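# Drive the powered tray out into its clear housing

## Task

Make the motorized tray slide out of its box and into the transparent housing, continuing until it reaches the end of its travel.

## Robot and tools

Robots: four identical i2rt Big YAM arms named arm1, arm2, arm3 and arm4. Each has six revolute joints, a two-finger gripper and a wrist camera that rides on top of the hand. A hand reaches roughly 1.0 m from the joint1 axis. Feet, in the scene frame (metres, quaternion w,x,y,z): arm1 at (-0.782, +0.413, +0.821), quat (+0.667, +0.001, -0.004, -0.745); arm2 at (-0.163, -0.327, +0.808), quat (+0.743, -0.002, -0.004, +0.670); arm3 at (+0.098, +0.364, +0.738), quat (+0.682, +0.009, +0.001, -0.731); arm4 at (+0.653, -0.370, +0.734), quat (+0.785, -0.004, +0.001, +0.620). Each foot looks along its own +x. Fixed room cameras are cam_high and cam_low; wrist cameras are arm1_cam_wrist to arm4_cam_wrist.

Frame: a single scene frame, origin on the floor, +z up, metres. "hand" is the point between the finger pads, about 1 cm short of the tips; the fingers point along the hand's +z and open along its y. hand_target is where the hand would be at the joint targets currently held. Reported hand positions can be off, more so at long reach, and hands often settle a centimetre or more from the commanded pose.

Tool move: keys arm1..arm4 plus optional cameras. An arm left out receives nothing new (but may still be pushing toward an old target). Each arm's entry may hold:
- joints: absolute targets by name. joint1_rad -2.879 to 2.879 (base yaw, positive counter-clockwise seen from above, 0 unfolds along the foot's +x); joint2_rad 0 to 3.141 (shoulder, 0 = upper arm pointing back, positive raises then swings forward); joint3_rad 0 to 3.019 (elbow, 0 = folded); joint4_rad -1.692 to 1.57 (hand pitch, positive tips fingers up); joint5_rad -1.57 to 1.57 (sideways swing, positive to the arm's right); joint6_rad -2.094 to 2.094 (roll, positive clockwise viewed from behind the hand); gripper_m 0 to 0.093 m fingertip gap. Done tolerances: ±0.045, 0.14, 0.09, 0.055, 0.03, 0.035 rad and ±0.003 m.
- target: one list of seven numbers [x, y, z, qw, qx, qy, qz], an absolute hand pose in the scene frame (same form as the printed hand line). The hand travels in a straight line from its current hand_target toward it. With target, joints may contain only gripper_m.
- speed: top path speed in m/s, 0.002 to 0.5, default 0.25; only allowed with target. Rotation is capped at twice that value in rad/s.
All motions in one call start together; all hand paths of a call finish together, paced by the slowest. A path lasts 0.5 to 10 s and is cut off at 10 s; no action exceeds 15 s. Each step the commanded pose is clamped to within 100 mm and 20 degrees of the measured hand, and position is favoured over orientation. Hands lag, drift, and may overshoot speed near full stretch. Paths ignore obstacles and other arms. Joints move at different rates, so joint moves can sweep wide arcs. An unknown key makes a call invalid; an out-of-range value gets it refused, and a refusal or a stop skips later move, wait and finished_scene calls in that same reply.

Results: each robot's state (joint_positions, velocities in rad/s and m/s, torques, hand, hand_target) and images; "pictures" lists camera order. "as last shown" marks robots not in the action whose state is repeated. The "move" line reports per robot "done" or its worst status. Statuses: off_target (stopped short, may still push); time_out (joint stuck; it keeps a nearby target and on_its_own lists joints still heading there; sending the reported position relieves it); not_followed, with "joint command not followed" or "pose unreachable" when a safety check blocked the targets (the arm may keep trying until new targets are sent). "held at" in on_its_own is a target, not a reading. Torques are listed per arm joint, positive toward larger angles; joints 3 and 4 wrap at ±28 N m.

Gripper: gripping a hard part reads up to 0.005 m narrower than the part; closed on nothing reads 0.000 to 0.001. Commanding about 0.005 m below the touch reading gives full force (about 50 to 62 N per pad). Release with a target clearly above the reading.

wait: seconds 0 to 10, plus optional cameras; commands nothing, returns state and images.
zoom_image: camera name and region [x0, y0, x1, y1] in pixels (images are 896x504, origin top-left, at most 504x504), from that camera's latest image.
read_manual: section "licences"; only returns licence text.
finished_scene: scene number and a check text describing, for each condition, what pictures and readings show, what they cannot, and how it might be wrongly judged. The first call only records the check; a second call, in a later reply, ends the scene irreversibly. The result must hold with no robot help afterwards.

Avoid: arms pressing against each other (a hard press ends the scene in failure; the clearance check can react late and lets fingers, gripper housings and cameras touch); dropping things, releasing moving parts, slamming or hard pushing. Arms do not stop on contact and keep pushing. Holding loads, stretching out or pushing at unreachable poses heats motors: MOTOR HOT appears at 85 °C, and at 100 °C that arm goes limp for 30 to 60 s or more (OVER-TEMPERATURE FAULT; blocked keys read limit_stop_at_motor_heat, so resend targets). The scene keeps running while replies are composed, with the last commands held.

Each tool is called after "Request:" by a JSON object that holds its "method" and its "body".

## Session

Request:
{"method": "move", "body": {}}

Scene clock: 0.00 s.
Joint torques (N m): no reading
Heat: arm1: hottest joint6_rad 26 °C; arm2: hottest joint2_rad 26 °C; arm3: hottest joint2_rad 27 °C; arm4: hottest joint2_rad 26 °C.
Joint velocities: arm1=[-0.015 -0.005 -0.007 -0.002 -0.022 0.007 0] | arm2=[-0.005 0.005 -0.007 -0.007 0.037 -0.051 0] | arm3=[0.005 0.005 -0.007 0.002 -0.051 0.037 0] | arm4=[-0.015 -0.005 0.007 0.002 -0.081 -0.051 0]
arm1.joint_positions: joint1_rad=+0.354 joint2_rad=+0.292 joint3_rad=+1.520 joint4_rad=-1.183 joint5_rad=-0.290 joint6_rad=+0.007 gripper_m=+0.094
arm1.joint_status: not commanded
arm1.hand: x=-0.7281 y=+0.3830 z=+1.4967 quat_wxyz=(-0.629, -0.341, -0.599, +0.359) (m; scene frame)
arm1.hand_target: x=-0.7293 y=+0.3877 z=+1.5028 quat_wxyz=(-0.633, -0.336, -0.595, +0.364) (m; scene frame)
arm1.hand_status: not commanded
arm2.joint_positions: joint1_rad=+0.060 joint2_rad=+0.271 joint3_rad=+1.681 joint4_rad=-1.271 joint5_rad=-0.291 joint6_rad=+0.562 gripper_m=+0.094
arm2.joint_status: not commanded
arm2.hand: x=-0.2195 y=-0.3540 z=+1.5143 quat_wxyz=(-0.295, +0.401, -0.522, -0.692) (m; scene frame)
arm2.hand_target: x=-0.2197 y=-0.3599 z=+1.5170 quat_wxyz=(-0.298, +0.399, -0.517, -0.696) (m; scene frame)
arm2.hand_status: not commanded
arm3.joint_positions: joint1_rad=+0.655 joint2_rad=+0.406 joint3_rad=+1.632 joint4_rad=-1.302 joint5_rad=+0.298 joint6_rad=+0.629 gripper_m=+0.094
arm3.joint_status: not commanded
arm3.hand: x=+0.0853 y=+0.2702 z=+1.4209 quat_wxyz=(-0.641, -0.599, -0.427, +0.220) (m; scene frame)
arm3.hand_target: x=+0.0819 y=+0.2752 z=+1.4262 quat_wxyz=(-0.648, -0.595, -0.422, +0.220) (m; scene frame)
arm3.hand_status: not commanded
arm4.joint_positions: joint1_rad=-0.128 joint2_rad=+0.597 joint3_rad=+1.426 joint4_rad=-1.450 joint5_rad=-0.033 joint6_rad=-0.413 gripper_m=+0.094
arm4.joint_status: not commanded
arm4.hand: x=+0.7188 y=-0.1727 z=+1.2704 quat_wxyz=(-0.414, +0.652, -0.607, -0.187) (m; scene frame)
arm4.hand_target: x=+0.7179 y=-0.1748 z=+1.2841 quat_wxyz=(-0.427, +0.647, -0.602, -0.193) (m; scene frame)
arm4.hand_status: not commanded
pictures: arm1_cam_wrist, arm2_cam_wrist, arm3_cam_wrist, arm4_cam_wrist, cam_high, cam_low
camera_calibration:
arm1_cam_wrist: T_world_to_cam=[[-0.851786, -0.523867, 0.00483707, -0.426234], [-0.300699, 0.481321, -0.823353, 0.830534], [0.428999, -0.702775, -0.567509, 1.55186], [0, 0, 0, 1]] pos_world=[-0.779065, 0.467562, 1.56658]
arm2_cam_wrist: T_world_to_cam=[[0.834515, 0.267974, -0.48143, 1.00513], [-0.261022, -0.577217, -0.773749, 0.914197], [-0.485234, 0.771369, -0.411749, 0.917717], [0, 0, 0, 1]] pos_world=[-0.154864, -0.449558, 1.56913]
arm3_cam_wrist: T_world_to_cam=[[-0.791399, -0.188329, -0.581567, 0.943816], [0.267075, 0.749239, -0.606063, 0.638712], [0.549872, -0.634959, -0.542649, 1.0235], [0, 0, 0, 1]] pos_world=[0.0135542, 0.349084, 1.4914]
arm4_cam_wrist: T_world_to_cam=[[0.943109, -0.086495, 0.321035, -1.10218], [-0.00160589, -0.966742, -0.255747, 0.163498], [0.332479, 0.240682, -0.911883, 1.08557], [0, 0, 0, 1]] pos_world=[0.678808, -0.19855, 1.38556]

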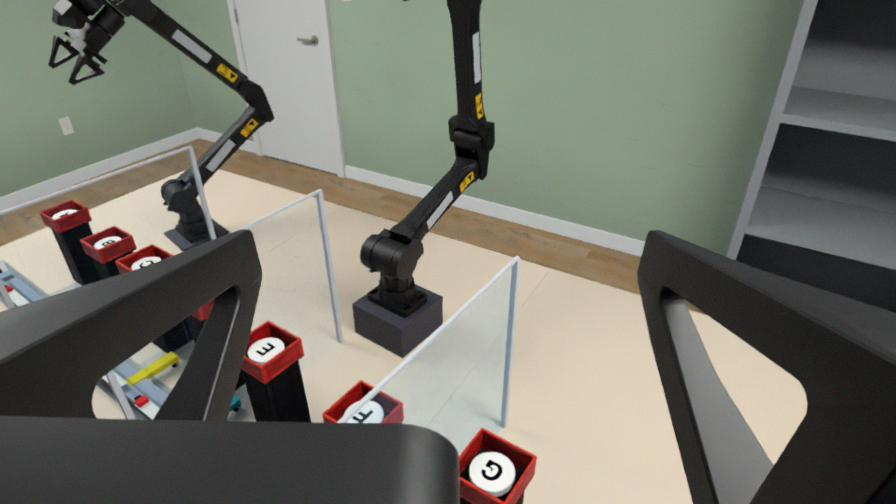

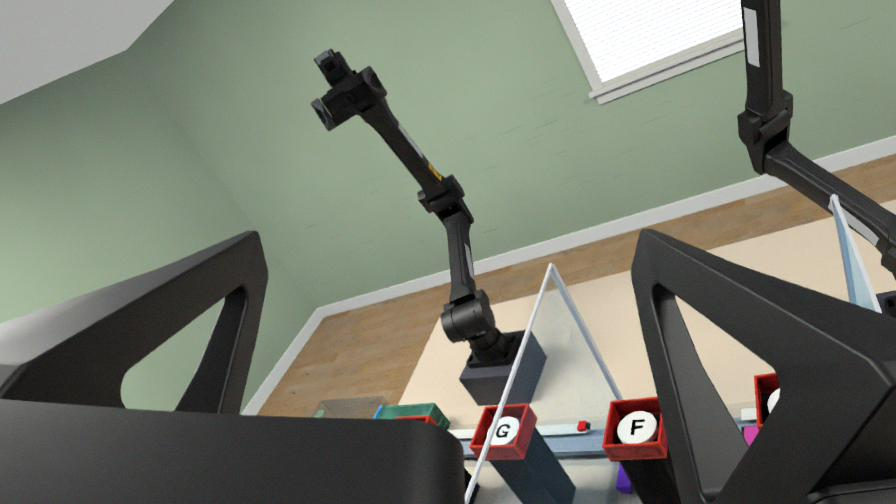

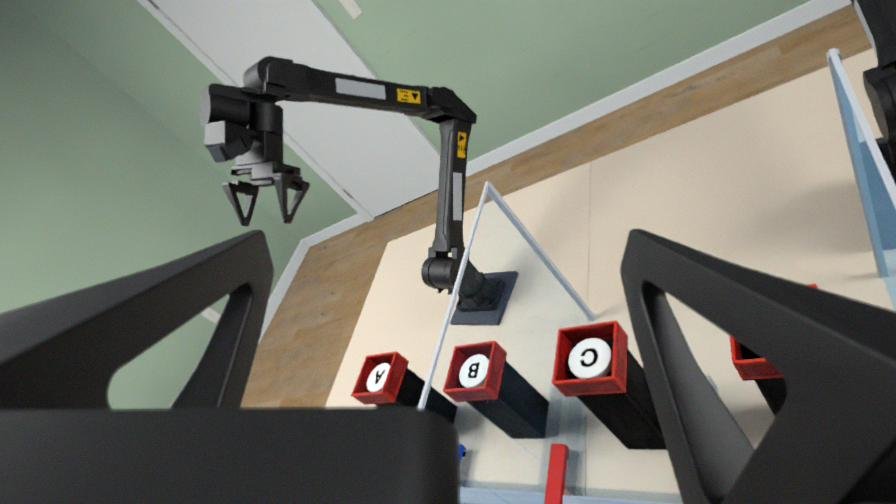

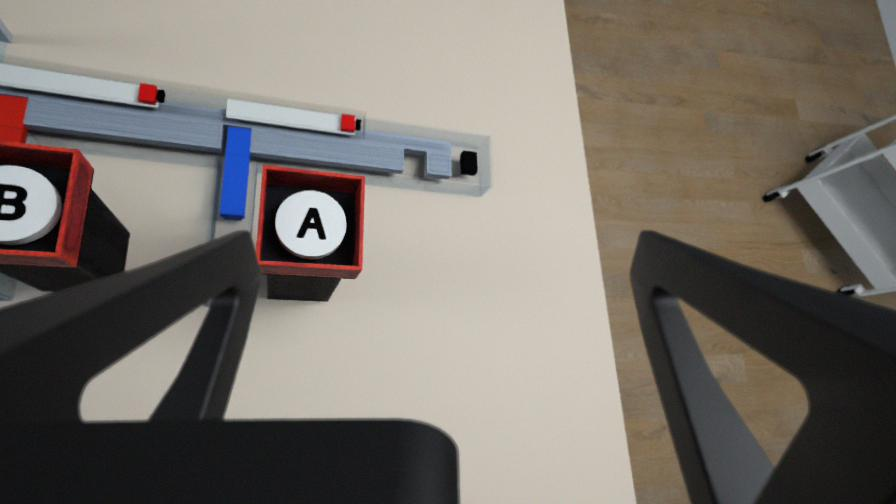

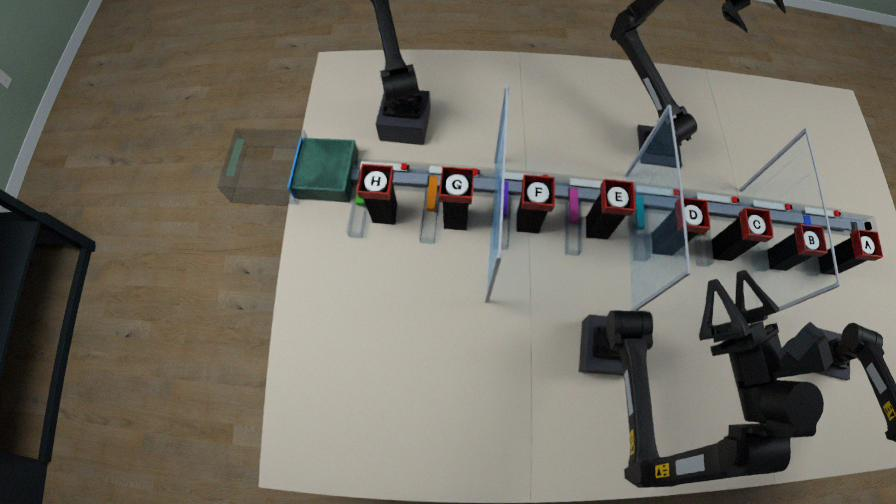

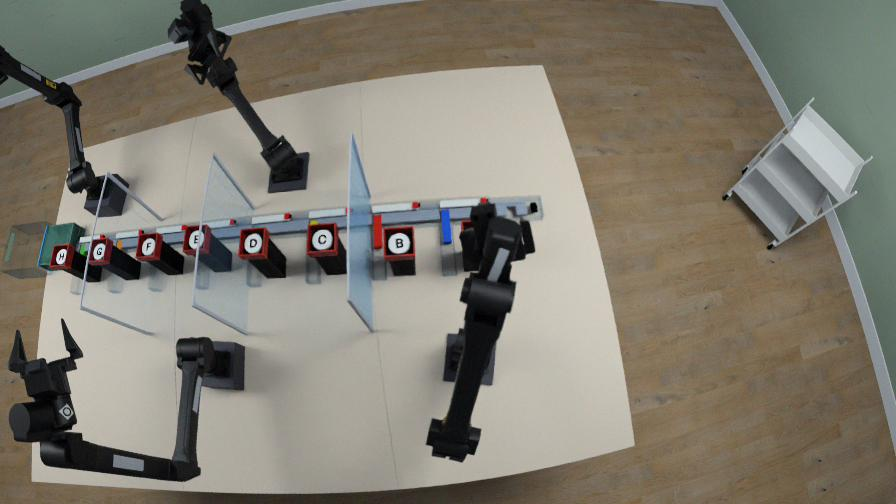

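Request:
{"method": "zoom_image", "body": {"camera": "cam_high", "region": [340, 140, 500, 240]}}

Request:
{"method": "zoom_image", "body": {"camera": "cam_high", "region": [500, 150, 660, 250]}}

Request:
{"method": "zoom_image", "body": {"camera": "cam_high", "region": [640, 180, 800, 280]}}

Request:
{"method": "zoom_image", "body": {"camera": "cam_high", "region": [736, 190, 896, 290]}}

Request:
{"method": "zoom_image", "body": {"camera": "cam_low", "region": [20, 200, 180, 300]}}

Request:
{"method": "zoom_image", "body": {"camera": "cam_low", "region": [170, 200, 330, 300]}}

Request:
{"method": "zoom_image", "body": {"camera": "cam_low", "region": [300, 180, 460, 280]}}

Request:
{"method": "zoom_image", "body": {"camera": "cam_low", "region": [410, 180, 570, 280]}}

Scaled by 3.150 from the camera's 896x504 image, which has a finer 1280x720 frame.

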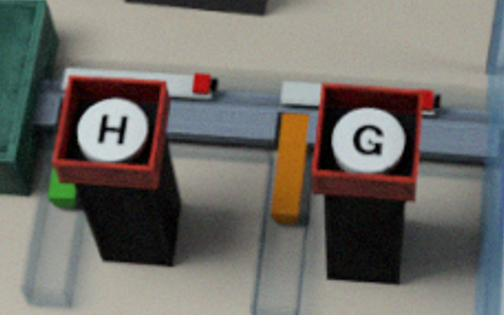

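Scaled by 3.150 from the camera's 896x504 image, which has a finer 1280x720 frame.

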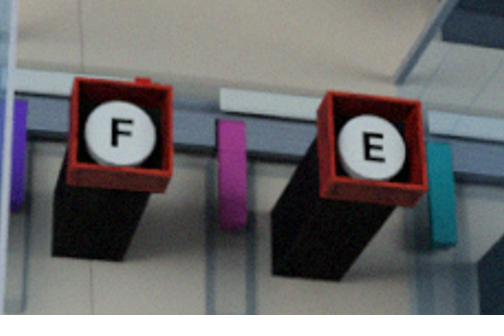

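Scaled by 3.150 from the camera's 896x504 image, which has a finer 1280x720 frame.

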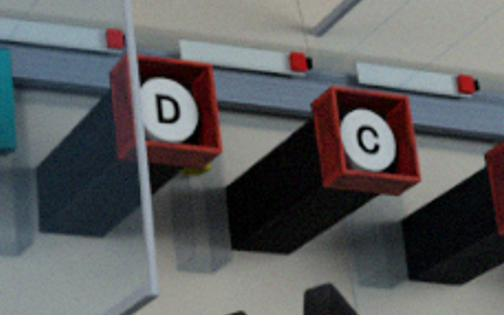

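Scaled by 3.150 from the camera's 896x504 image, which has a finer 1280x720 frame.

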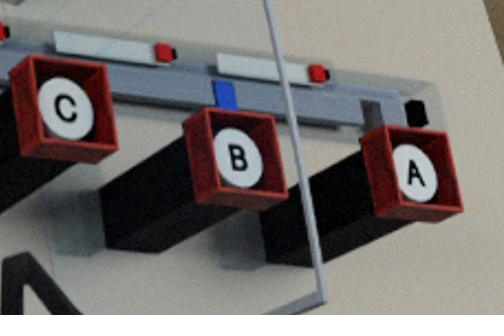

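Scaled by 3.150 from the camera's 896x504 image, which has a finer 1280x720 frame.

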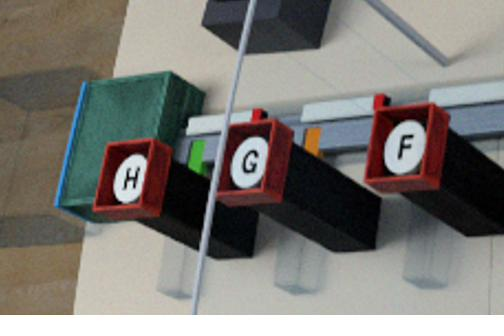

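Scaled by 3.150 from the camera's 896x504 image, which has a finer 1280x720 frame.

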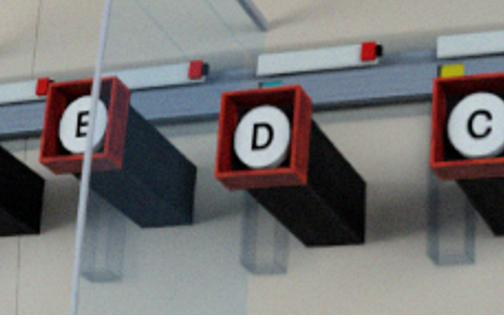

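Scaled by 3.150 from the camera's 896x504 image, which has a finer 1280x720 frame.

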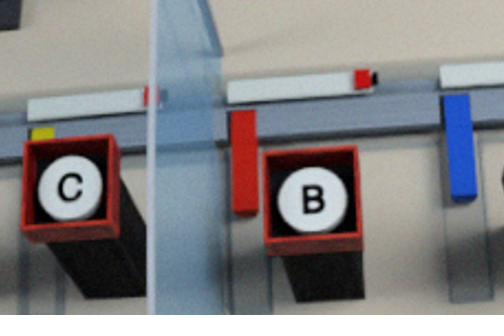

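Scaled by 3.150 from the camera's 896x504 image, which has a finer 1280x720 frame.

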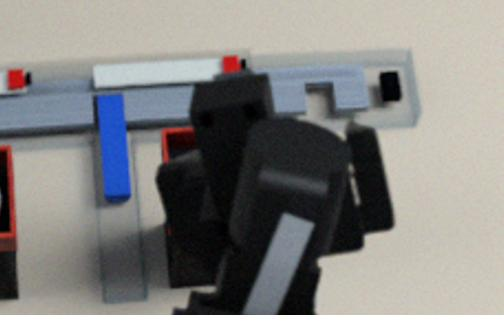

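Request:
{"method": "move", "body": {}}

Scene clock: 2.10 s.
Joint torques (N m): arm1=[0.32 9.47 4.82 2.91 0.07 -0.09] | arm2=[0.03 10.99 3.89 1.88 -0.04 0.05] | arm3=[-1.55 7.18 6.57 2.24 -0.07 -0.18] | arm4=[0.5 3.25 10.86 1.48 -0.09 -0.02]
Heat: arm1: hottest joint6_rad 26 °C; arm2: hottest joint2_rad 26 °C; arm3: hottest joint2_rad 27 °C; arm4: hottest joint2_rad 26 °C.
Joint velocities: arm1=[-0.024 0.005 0.002 0.017 -0.022 0.022 0] | arm2=[0.005 0.005 0.012 -0.012 0.022 -0.051 0] | arm3=[-0.005 -0.005 0.007 -0.022 -0.022 0.022 0] | arm4=[-0.015 0.005 0.002 -0.012 -0.095 -0.022 0]
arm1.joint_positions: joint1_rad=+0.354 joint2_rad=+0.292 joint3_rad=+1.520 joint4_rad=-1.183 joint5_rad=-0.290 joint6_rad=+0.007 gripper_m=+0.094
arm1.joint_status: not commanded
arm1.hand: x=-0.7281 y=+0.3830 z=+1.4967 quat_wxyz=(-0.629, -0.341, -0.599, +0.359) (m; scene frame)
arm1.hand_target: x=-0.7293 y=+0.3877 z=+1.5028 quat_wxyz=(-0.633, -0.336, -0.595, +0.364) (m; scene frame)
arm1.hand_status: not commanded
arm2.joint_positions: joint1_rad=+0.060 joint2_rad=+0.271 joint3_rad=+1.681 joint4_rad=-1.271 joint5_rad=-0.291 joint6_rad=+0.562 gripper_m=+0.094
arm2.joint_status: not commanded
arm2.hand: x=-0.2195 y=-0.3540 z=+1.5143 quat_wxyz=(-0.295, +0.401, -0.522, -0.692) (m; scene frame)
arm2.hand_target: x=-0.2197 y=-0.3599 z=+1.5170 quat_wxyz=(-0.298, +0.399, -0.517, -0.696) (m; scene frame)
arm2.hand_status: not commanded
arm3.joint_positions: joint1_rad=+0.655 joint2_rad=+0.406 joint3_rad=+1.632 joint4_rad=-1.302 joint5_rad=+0.298 joint6_rad=+0.629 gripper_m=+0.094
arm3.joint_status: not commanded
arm3.hand: x=+0.0853 y=+0.2702 z=+1.4209 quat_wxyz=(-0.641, -0.599, -0.427, +0.220) (m; scene frame)
arm3.hand_target: x=+0.0819 y=+0.2752 z=+1.4262 quat_wxyz=(-0.648, -0.595, -0.422, +0.220) (m; scene frame)
arm3.hand_status: not commanded
arm4.joint_positions: joint1_rad=-0.128 joint2_rad=+0.597 joint3_rad=+1.426 joint4_rad=-1.450 joint5_rad=-0.033 joint6_rad=-0.413 gripper_m=+0.094
arm4.joint_status: not commanded
arm4.hand: x=+0.7188 y=-0.1727 z=+1.2704 quat_wxyz=(-0.414, +0.652, -0.607, -0.187) (m; scene frame)
arm4.hand_target: x=+0.7179 y=-0.1748 z=+1.2841 quat_wxyz=(-0.427, +0.647, -0.602, -0.193) (m; scene frame)
arm4.hand_status: not commanded
pictures: arm1_cam_wrist, arm2_cam_wrist, arm3_cam_wrist, arm4_cam_wrist, cam_high, cam_low
camera_calibration:
arm1_cam_wrist: T_world_to_cam=[[-0.851786, -0.523867, 0.00483707, -0.426234], [-0.300699, 0.481321, -0.823353, 0.830534], [0.428999, -0.702775, -0.567509, 1.55186], [0, 0, 0, 1]] pos_world=[-0.779065, 0.467562, 1.56658]
arm2_cam_wrist: T_world_to_cam=[[0.834515, 0.267974, -0.48143, 1.00513], [-0.261022, -0.577217, -0.773749, 0.914197], [-0.485234, 0.771369, -0.411749, 0.917717], [0, 0, 0, 1]] pos_world=[-0.154864, -0.449558, 1.56913]
arm3_cam_wrist: T_world_to_cam=[[-0.791399, -0.188329, -0.581567, 0.943816], [0.267075, 0.749239, -0.606063, 0.638712], [0.549872, -0.634959, -0.542649, 1.0235], [0, 0, 0, 1]] pos_world=[0.0135542, 0.349084, 1.4914]
arm4_cam_wrist: T_world_to_cam=[[0.943109, -0.086495, 0.321035, -1.10218], [-0.00160589, -0.966742, -0.255747, 0.163498], [0.332479, 0.240682, -0.911883, 1.08557], [0, 0, 0, 1]] pos_world=[0.678808, -0.19855, 1.38556]

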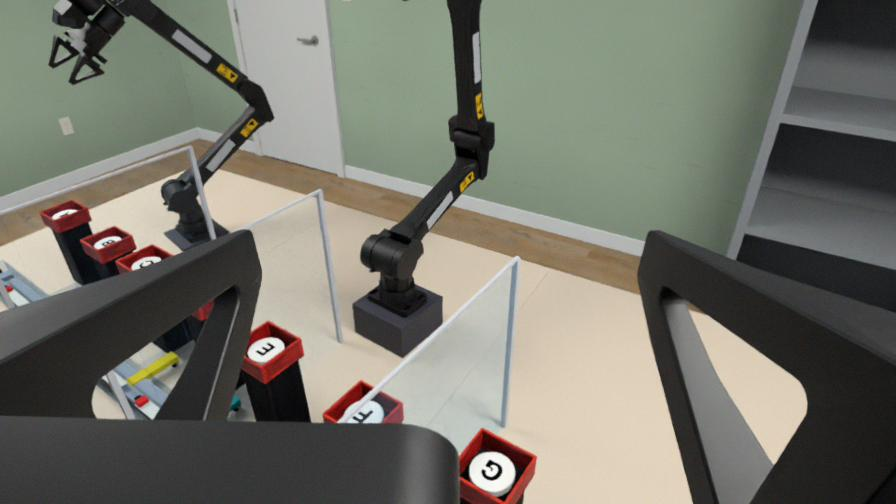

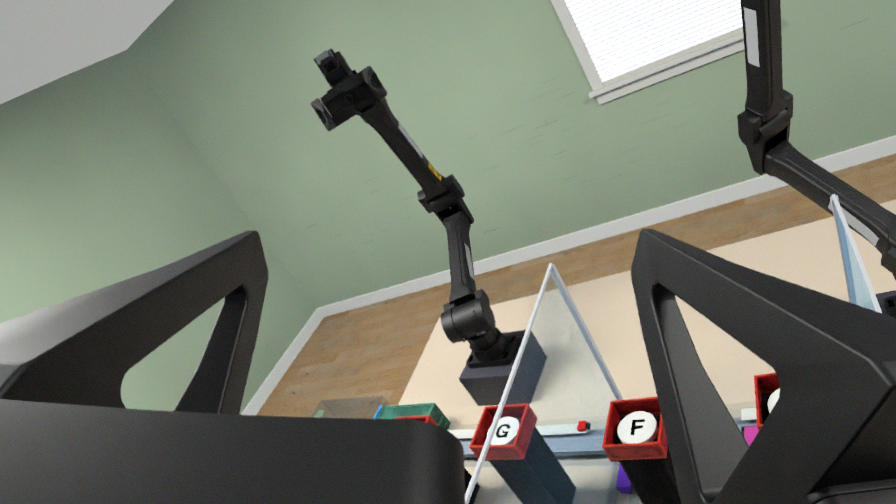

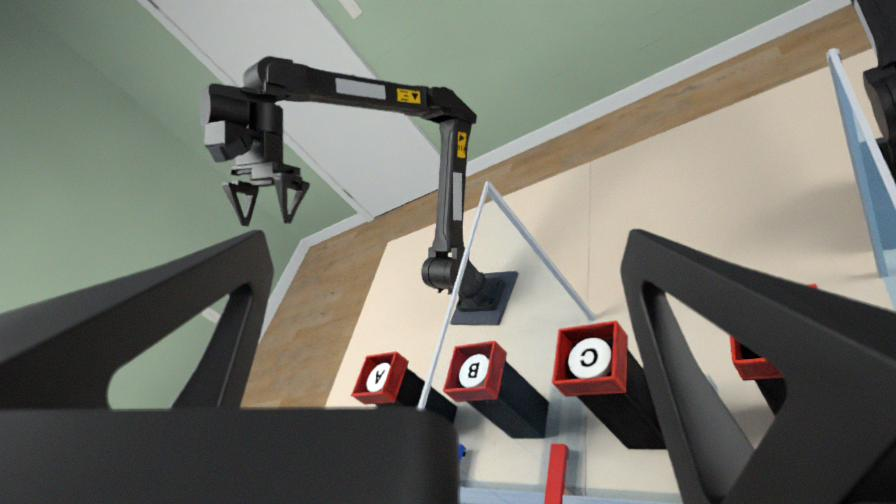

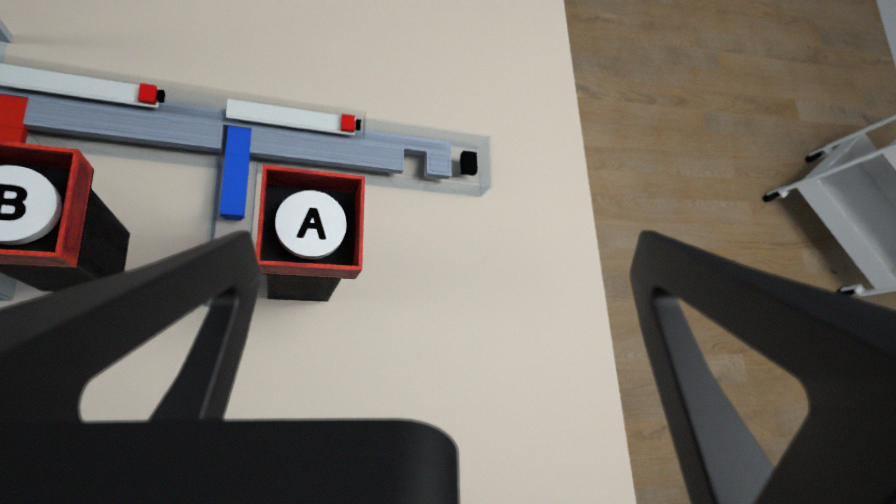

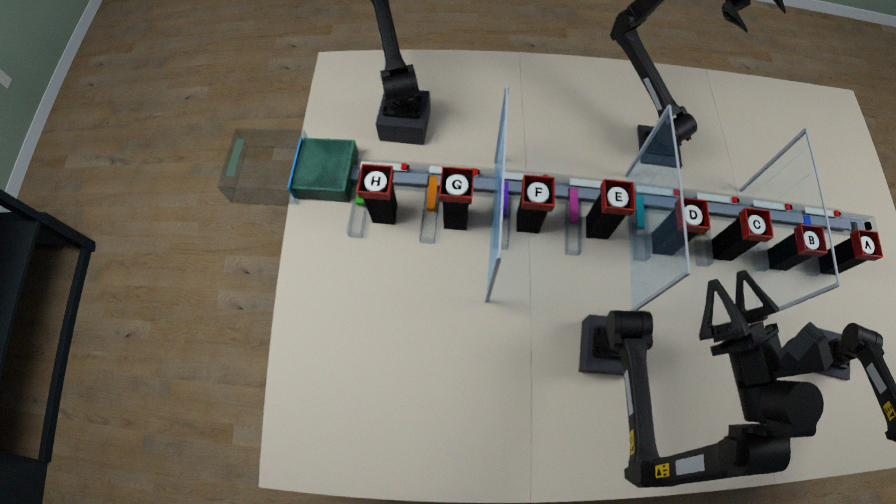

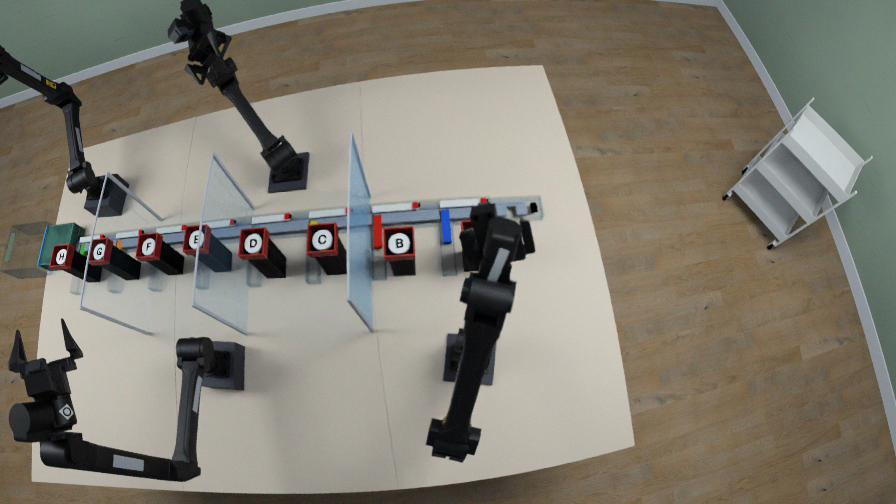

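Request:
{"method": "zoom_image", "body": {"camera": "cam_high", "region": [340, 60, 460, 160]}}

Request:
{"method": "zoom_image", "body": {"camera": "cam_high", "region": [610, 80, 730, 180]}}

Request:
{"method": "zoom_image", "body": {"camera": "cam_high", "region": [560, 290, 680, 390]}}

Request:
{"method": "zoom_image", "body": {"camera": "cam_low", "region": [40, 150, 160, 250]}}

Request:
{"method": "zoom_image", "body": {"camera": "cam_low", "region": [230, 110, 350, 210]}}

Request:
{"method": "zoom_image", "body": {"camera": "cam_low", "region": [160, 310, 280, 410]}}

Request:
{"method": "zoom_image", "body": {"camera": "cam_low", "region": [410, 310, 530, 410]}}

Scaled by 4.200 from the camera's 896x504 image, which has a finer 1280x720 frame.

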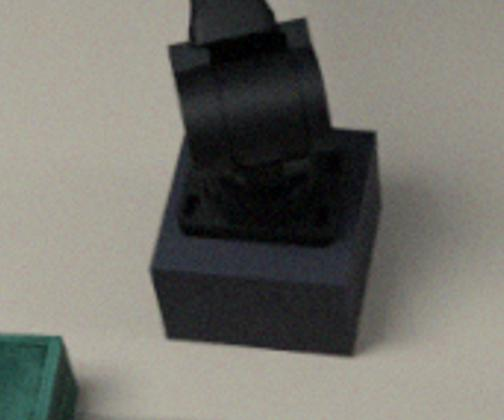

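Scaled by 4.200 from the camera's 896x504 image, which has a finer 1280x720 frame.

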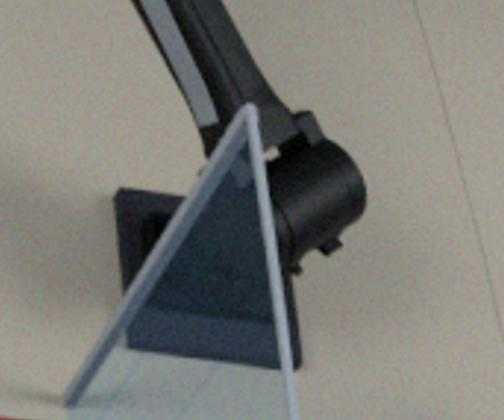

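Scaled by 4.200 from the camera's 896x504 image, which has a finer 1280x720 frame.

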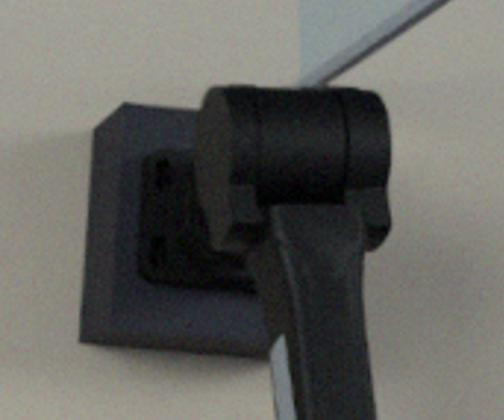

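Scaled by 4.200 from the camera's 896x504 image, which has a finer 1280x720 frame.

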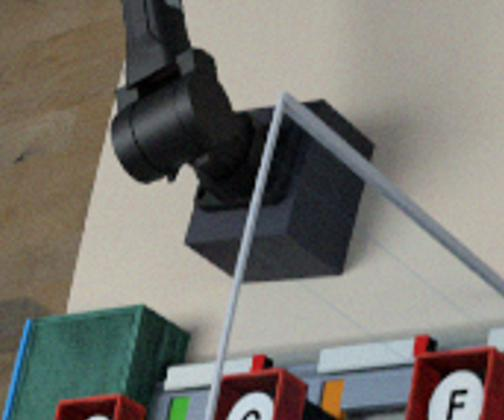

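Scaled by 4.200 from the camera's 896x504 image, which has a finer 1280x720 frame.

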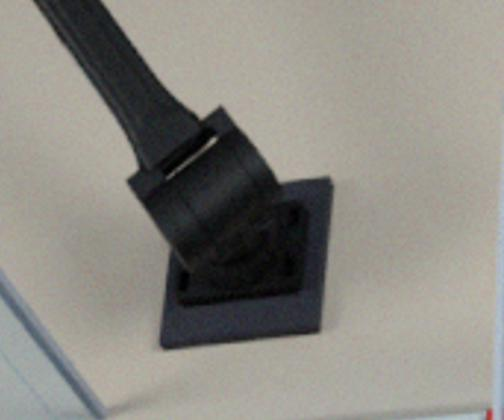

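Scaled by 4.200 from the camera's 896x504 image, which has a finer 1280x720 frame.

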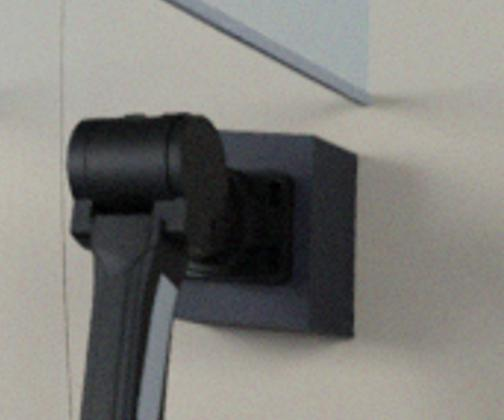

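Scaled by 4.200 from the camera's 896x504 image, which has a finer 1280x720 frame.

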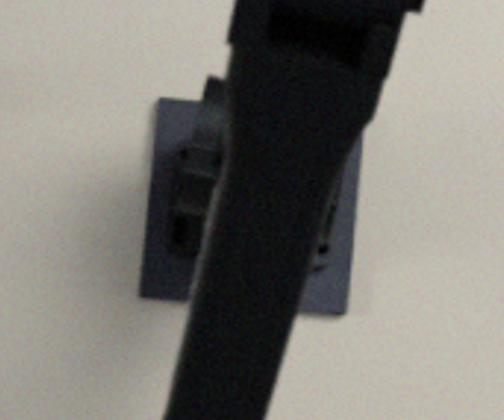

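Request:
{"method": "zoom_image", "body": {"camera": "cam_high", "region": [776, 300, 896, 400]}}

Request:
{"method": "zoom_image", "body": {"camera": "arm3_cam_wrist", "region": [340, 300, 640, 460]}}

Request:
{"method": "zoom_image", "body": {"camera": "arm1_cam_wrist", "region": [230, 310, 550, 504]}}

Request:
{"method": "zoom_image", "body": {"camera": "arm2_cam_wrist", "region": [460, 380, 700, 504]}}

Scaled by 4.200 from the camera's 896x504 image, which has a finer 1280x720 frame.

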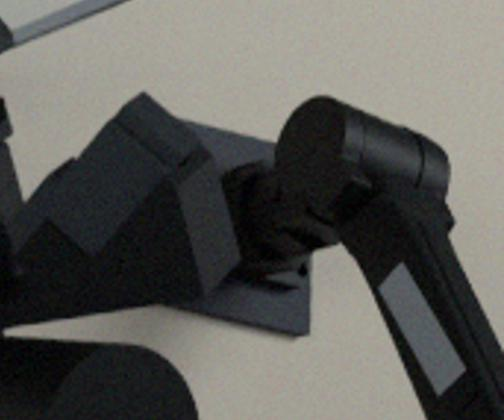

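Scaled by 1.680 from the camera's 896x504 image, which has a finer 1280x720 frame.

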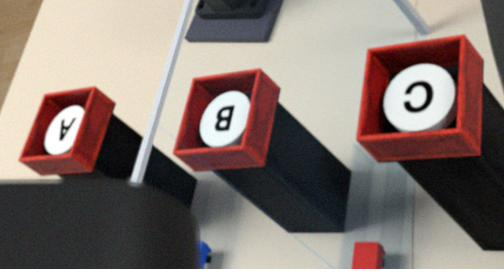

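Scaled by 1.575 from the camera's 896x504 image, which has a finer 1280x720 frame.

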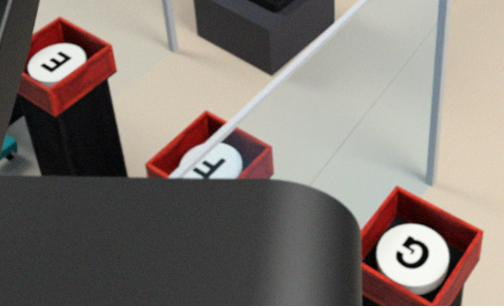

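Scaled by 2.100 from the camera's 896x504 image, which has a finer 1280x720 frame.

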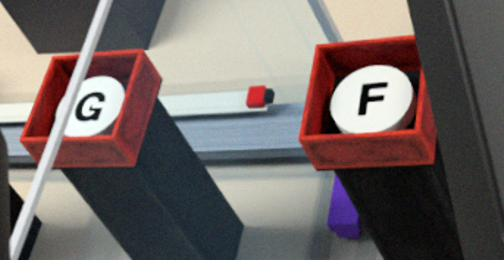

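Request:
{"method": "move", "body": {"arm1": {"target": [-0.601, 0.075, 1.01, 0, 0.7071, 0.7071, 0], "speed": 0.45, "joints": {"gripper_m": 0}}, "arm2": {"target": [-0.162, 0.05, 1.01, 0, 0.7071, -0.7071, 0], "speed": 0.45, "joints": {"gripper_m": 0}}, "arm3": {"target": [0.276, -0.005, 1.01, 0, 0.7071, 0.7071, 0], "speed": 0.45, "joints": {"gripper_m": 0}}, "arm4": {"target": [0.722, -0.046, 1.01, 0, 0.7071, -0.7071, 0], "speed": 0.45, "joints": {"gripper_m": 0}}}}

Request:
{"method": "zoom_image", "body": {"camera": "cam_high", "region": [400, 120, 520, 220]}}

Request:
{"method": "zoom_image", "body": {"camera": "cam_high", "region": [560, 140, 680, 240]}}

Request:
{"method": "zoom_image", "body": {"camera": "cam_high", "region": [700, 160, 820, 260]}}

Request:
{"method": "zoom_image", "body": {"camera": "cam_high", "region": [776, 180, 896, 280]}}

Request:
{"method": "zoom_image", "body": {"camera": "cam_low", "region": [40, 190, 160, 290]}}

Request:
{"method": "zoom_image", "body": {"camera": "cam_low", "region": [140, 190, 260, 290]}}

Request:
{"method": "zoom_image", "body": {"camera": "cam_low", "region": [270, 190, 390, 290]}}

Request:
{"method": "zoom_image", "body": {"camera": "cam_low", "region": [410, 190, 530, 290]}}

Scene clock: 14.53 s.
Joint torques (N m): arm1=[0.03 -7.71 11.51 0.43 -0.07 0.02] | arm2=[0.38 -10.7 13.65 0.38 0.09 0.01] | arm3=[-0.21 -13.45 15.05 0.05 -0.05 -0.22] | arm4=[1.08 -6.89 10.09 -0.42 -0.19 0.06]
Heat: arm1: hottest joint3_rad 26 °C; arm2: hottest joint2_rad 27 °C; arm3: hottest joint2_rad 27 °C; arm4: hottest joint3_rad 27 °C.
move: arm1 off_target; arm2 off_target; arm3 off_target; arm4 done
Joint velocities: arm1=[-0.005 0.005 -0.007 -0.002 0.007 -0.007 0] | arm2=[-0.005 -0.005 -0.017 0.012 0.007 0.081 0] | arm3=[-0.005 0.005 0.007 0.007 0.007 -0.037 0] | arm4=[-0.005 -0.005 -0.007 -0.002 -0.081 0.022 0.001]
arm1.joint_positions: joint1_rad=+0.597 joint2_rad=+1.335 joint3_rad=+1.063 joint4_rad=-1.352 joint5_rad=-0.013 joint6_rad=+0.479 gripper_m=+0.000
arm1.joint_status: all done
arm1.hand: x=-0.6158 y=+0.1012 z=+0.9899 quat_wxyz=(+0.020, -0.704, -0.710, -0.015) (m; scene frame)
arm1.hand_target: x=-0.6090 y=+0.0861 z=+1.0094 quat_wxyz=(-0.003, -0.709, -0.705, -0.010) (m; scene frame)
arm1.hand_status: off_target (0.036 m and 2.9 deg from the pose sent, 0.590 m and 96.7 deg at the start; pose on its path clipped on 24 of 87 steps)
arm2.joint_positions: joint1_rad=+0.066 joint2_rad=+1.318 joint3_rad=+1.102 joint4_rad=-1.400 joint5_rad=-0.012 joint6_rad=-0.021 gripper_m=+0.001
arm2.joint_status: all done
arm2.hand: x=-0.1533 y=+0.0269 z=+0.9948 quat_wxyz=(+0.017, +0.701, -0.713, +0.014) (m; scene frame)
arm2.hand_target: x=-0.1575 y=+0.0428 z=+1.0083 quat_wxyz=(+0.000, +0.710, -0.704, +0.001) (m; scene frame)
arm2.hand_status: off_target (0.029 m and 2.7 deg from the pose sent, 0.649 m and 98.5 deg at the start)
arm3.joint_positions: joint1_rad=+0.519 joint2_rad=+1.364 joint3_rad=+1.334 joint4_rad=-1.566 joint5_rad=+0.013 joint6_rad=+0.474 gripper_m=+0.000
arm3.joint_status: all done
arm3.hand: x=+0.2605 y=+0.0115 z=+0.9929 quat_wxyz=(+0.016, -0.715, -0.699, -0.007) (m; scene frame)
arm3.hand_target: x=+0.2687 y=+0.0048 z=+1.0093 quat_wxyz=(+0.000, -0.707, -0.707, -0.001) (m; scene frame)
arm3.hand_status: off_target (0.028 m and 2.3 deg from the pose sent, 0.530 m and 87.0 deg at the start)
arm4.joint_positions: joint1_rad=+0.017 joint2_rad=+1.194 joint3_rad=+1.232 joint4_rad=-1.587 joint5_rad=+0.003 joint6_rad=-0.229 gripper_m=+0.000
arm4.joint_status: all done
arm4.hand: x=+0.7245 y=-0.0435 z=+1.0076 quat_wxyz=(-0.008, +0.712, -0.703, -0.001) (m; scene frame)
arm4.hand_target: x=+0.7211 y=-0.0448 z=+1.0065 quat_wxyz=(-0.002, +0.711, -0.704, +0.002) (m; scene frame)
arm4.hand_status: done (0.004 m and 1.2 deg from the pose sent, 0.290 m and 54.2 deg at the start)
pictures: arm1_cam_wrist, arm2_cam_wrist, arm3_cam_wrist, arm4_cam_wrist, cam_high, cam_low
camera_calibration:
arm1_cam_wrist: T_world_to_cam=[[-0.999906, -0.0086042, -0.0106831, -0.603703], [-0.0134696, 0.763184, 0.646041, -0.723489], [0.0025945, 0.646124, -0.763228, 0.812627], [0, 0, 0, 1]] pos_world=[-0.6155, 0.0219032, 1.08117]
arm2_cam_wrist: T_world_to_cam=[[0.999925, -0.00903815, 0.00828343, 0.143369], [-0.012234, -0.779468, 0.626322, -0.599845], [0.000795872, -0.626377, -0.77952, 0.92012], [0, 0, 0, 1]] pos_world=[-0.151429, 0.110077, 1.09176]
arm3_cam_wrist: T_world_to_cam=[[-0.999644, 0.0248385, 0.00979238, 0.249502], [0.0256051, 0.787959, 0.615196, -0.623724], [0.00756454, 0.615227, -0.788314, 0.901443], [0, 0, 0, 1]] pos_world=[0.258565, -0.0693203, 1.09189]
arm4_cam_wrist: T_world_to_cam=[[0.999643, 0.0154285, 0.0217965, -0.747015], [-0.000116642, -0.813684, 0.581307, -0.616609], [0.0267042, -0.581102, -0.813392, 0.899507], [0, 0, 0, 1]] pos_world=[0.722656, 0.0325061, 1.10637]

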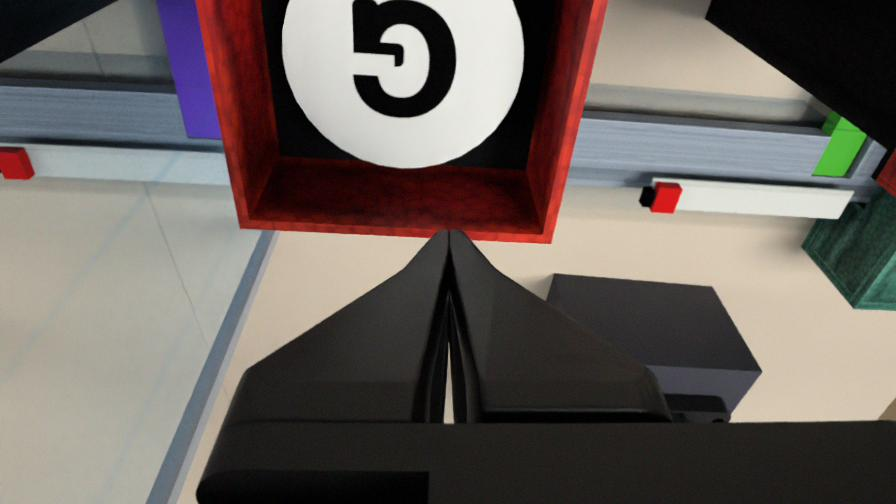

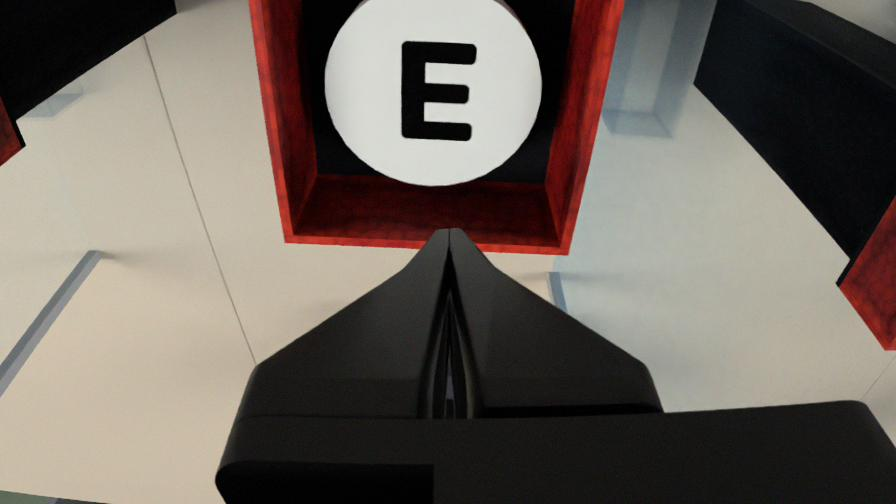

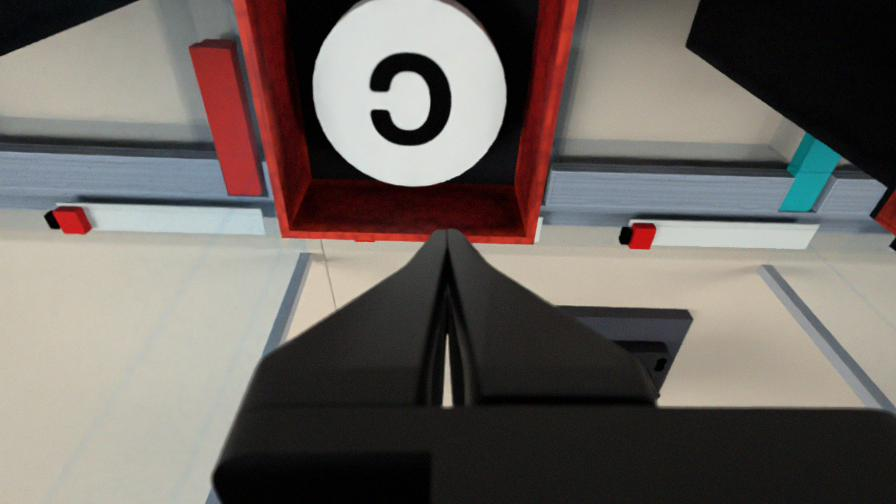

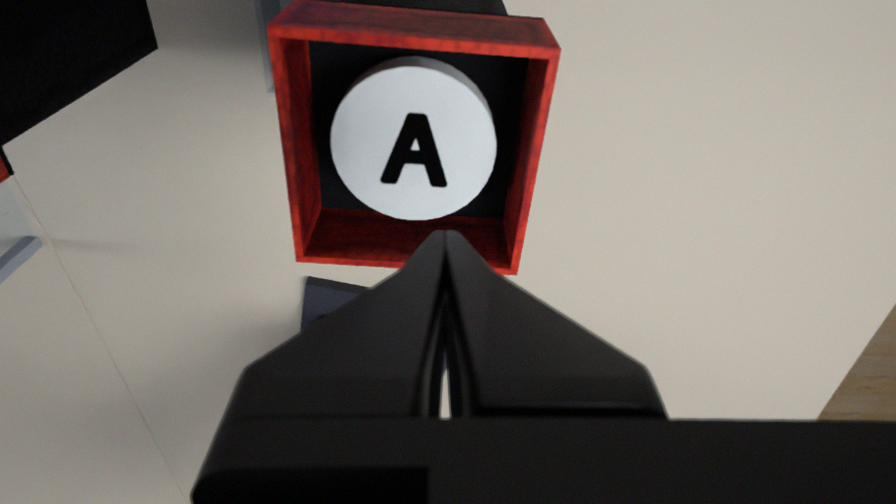

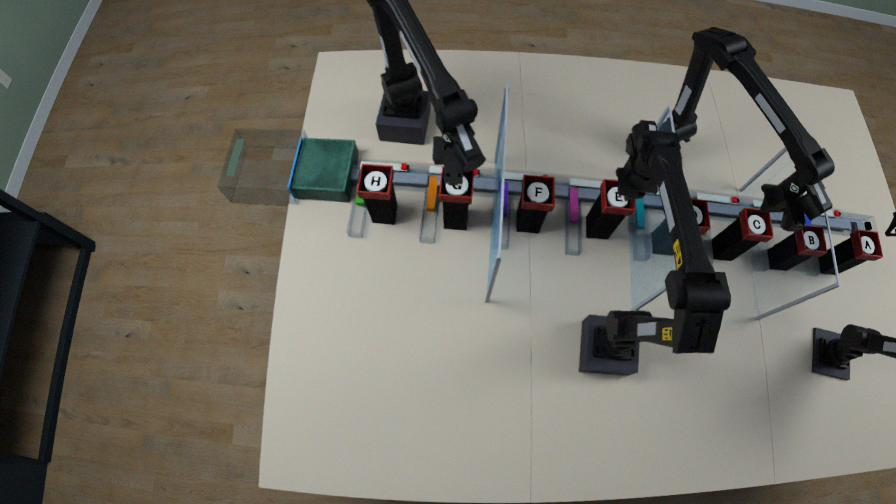

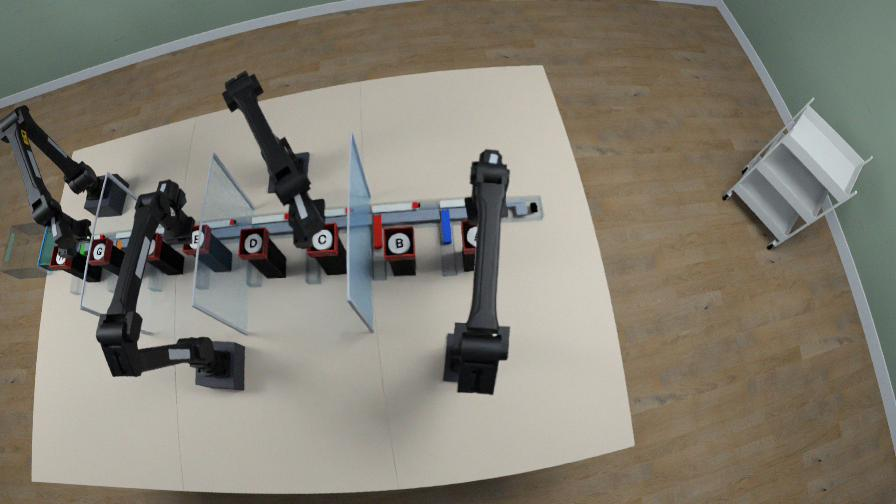

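Scaled by 4.200 from the camera's 896x504 image, which has a finer 1280x720 frame.

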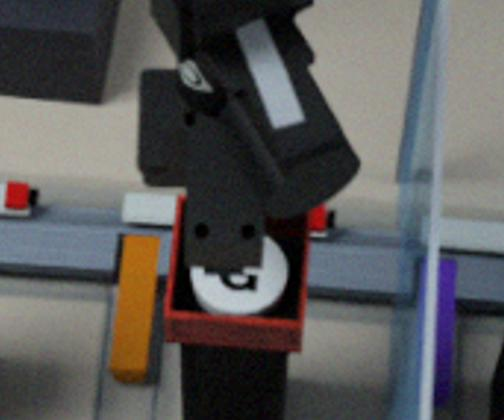

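Scaled by 4.200 from the camera's 896x504 image, which has a finer 1280x720 frame.

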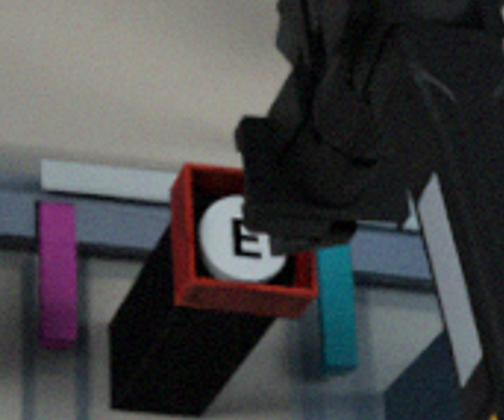

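Scaled by 4.200 from the camera's 896x504 image, which has a finer 1280x720 frame.

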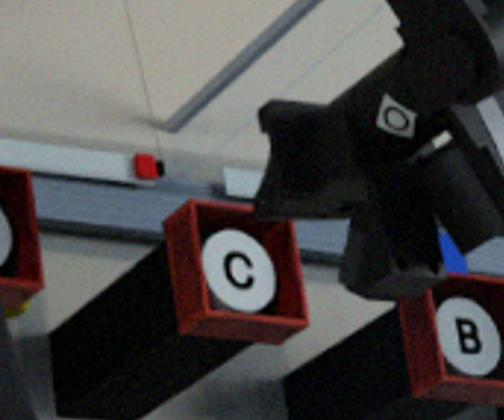

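Scaled by 4.200 from the camera's 896x504 image, which has a finer 1280x720 frame.

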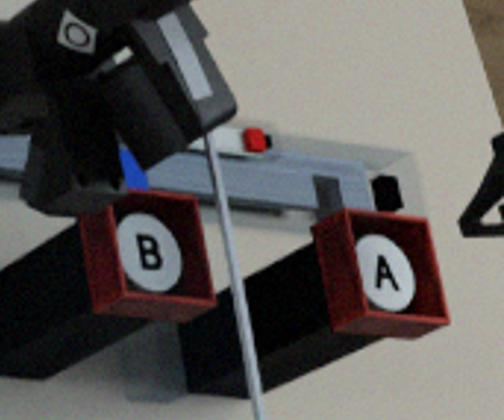

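Scaled by 4.200 from the camera's 896x504 image, which has a finer 1280x720 frame.

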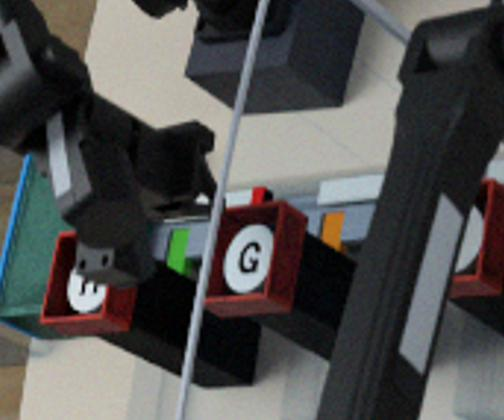

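Scaled by 4.200 from the camera's 896x504 image, which has a finer 1280x720 frame.

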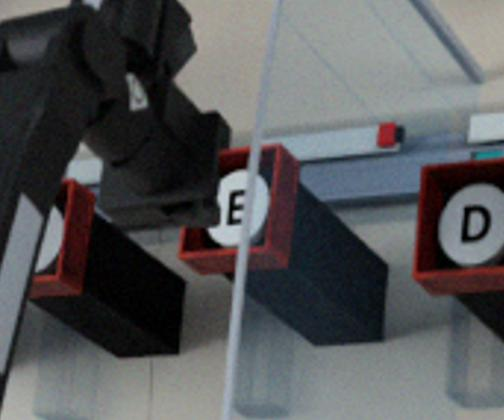

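Scaled by 4.200 from the camera's 896x504 image, which has a finer 1280x720 frame.

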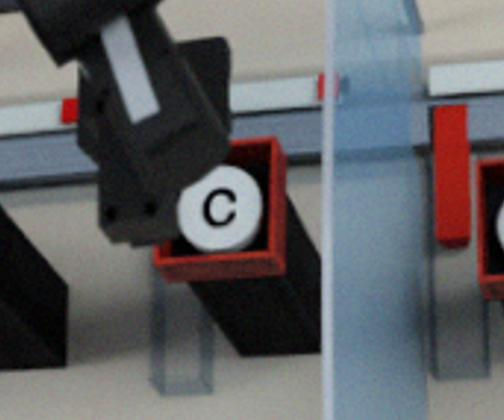

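Scaled by 4.200 from the camera's 896x504 image, which has a finer 1280x720 frame.

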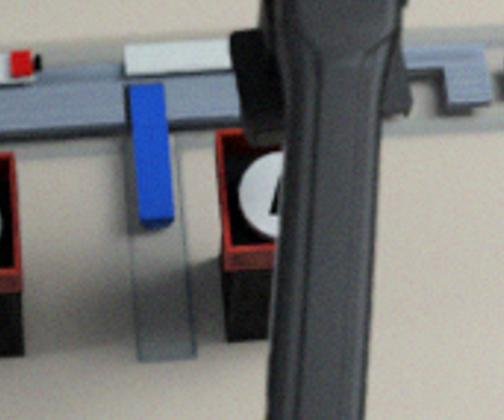

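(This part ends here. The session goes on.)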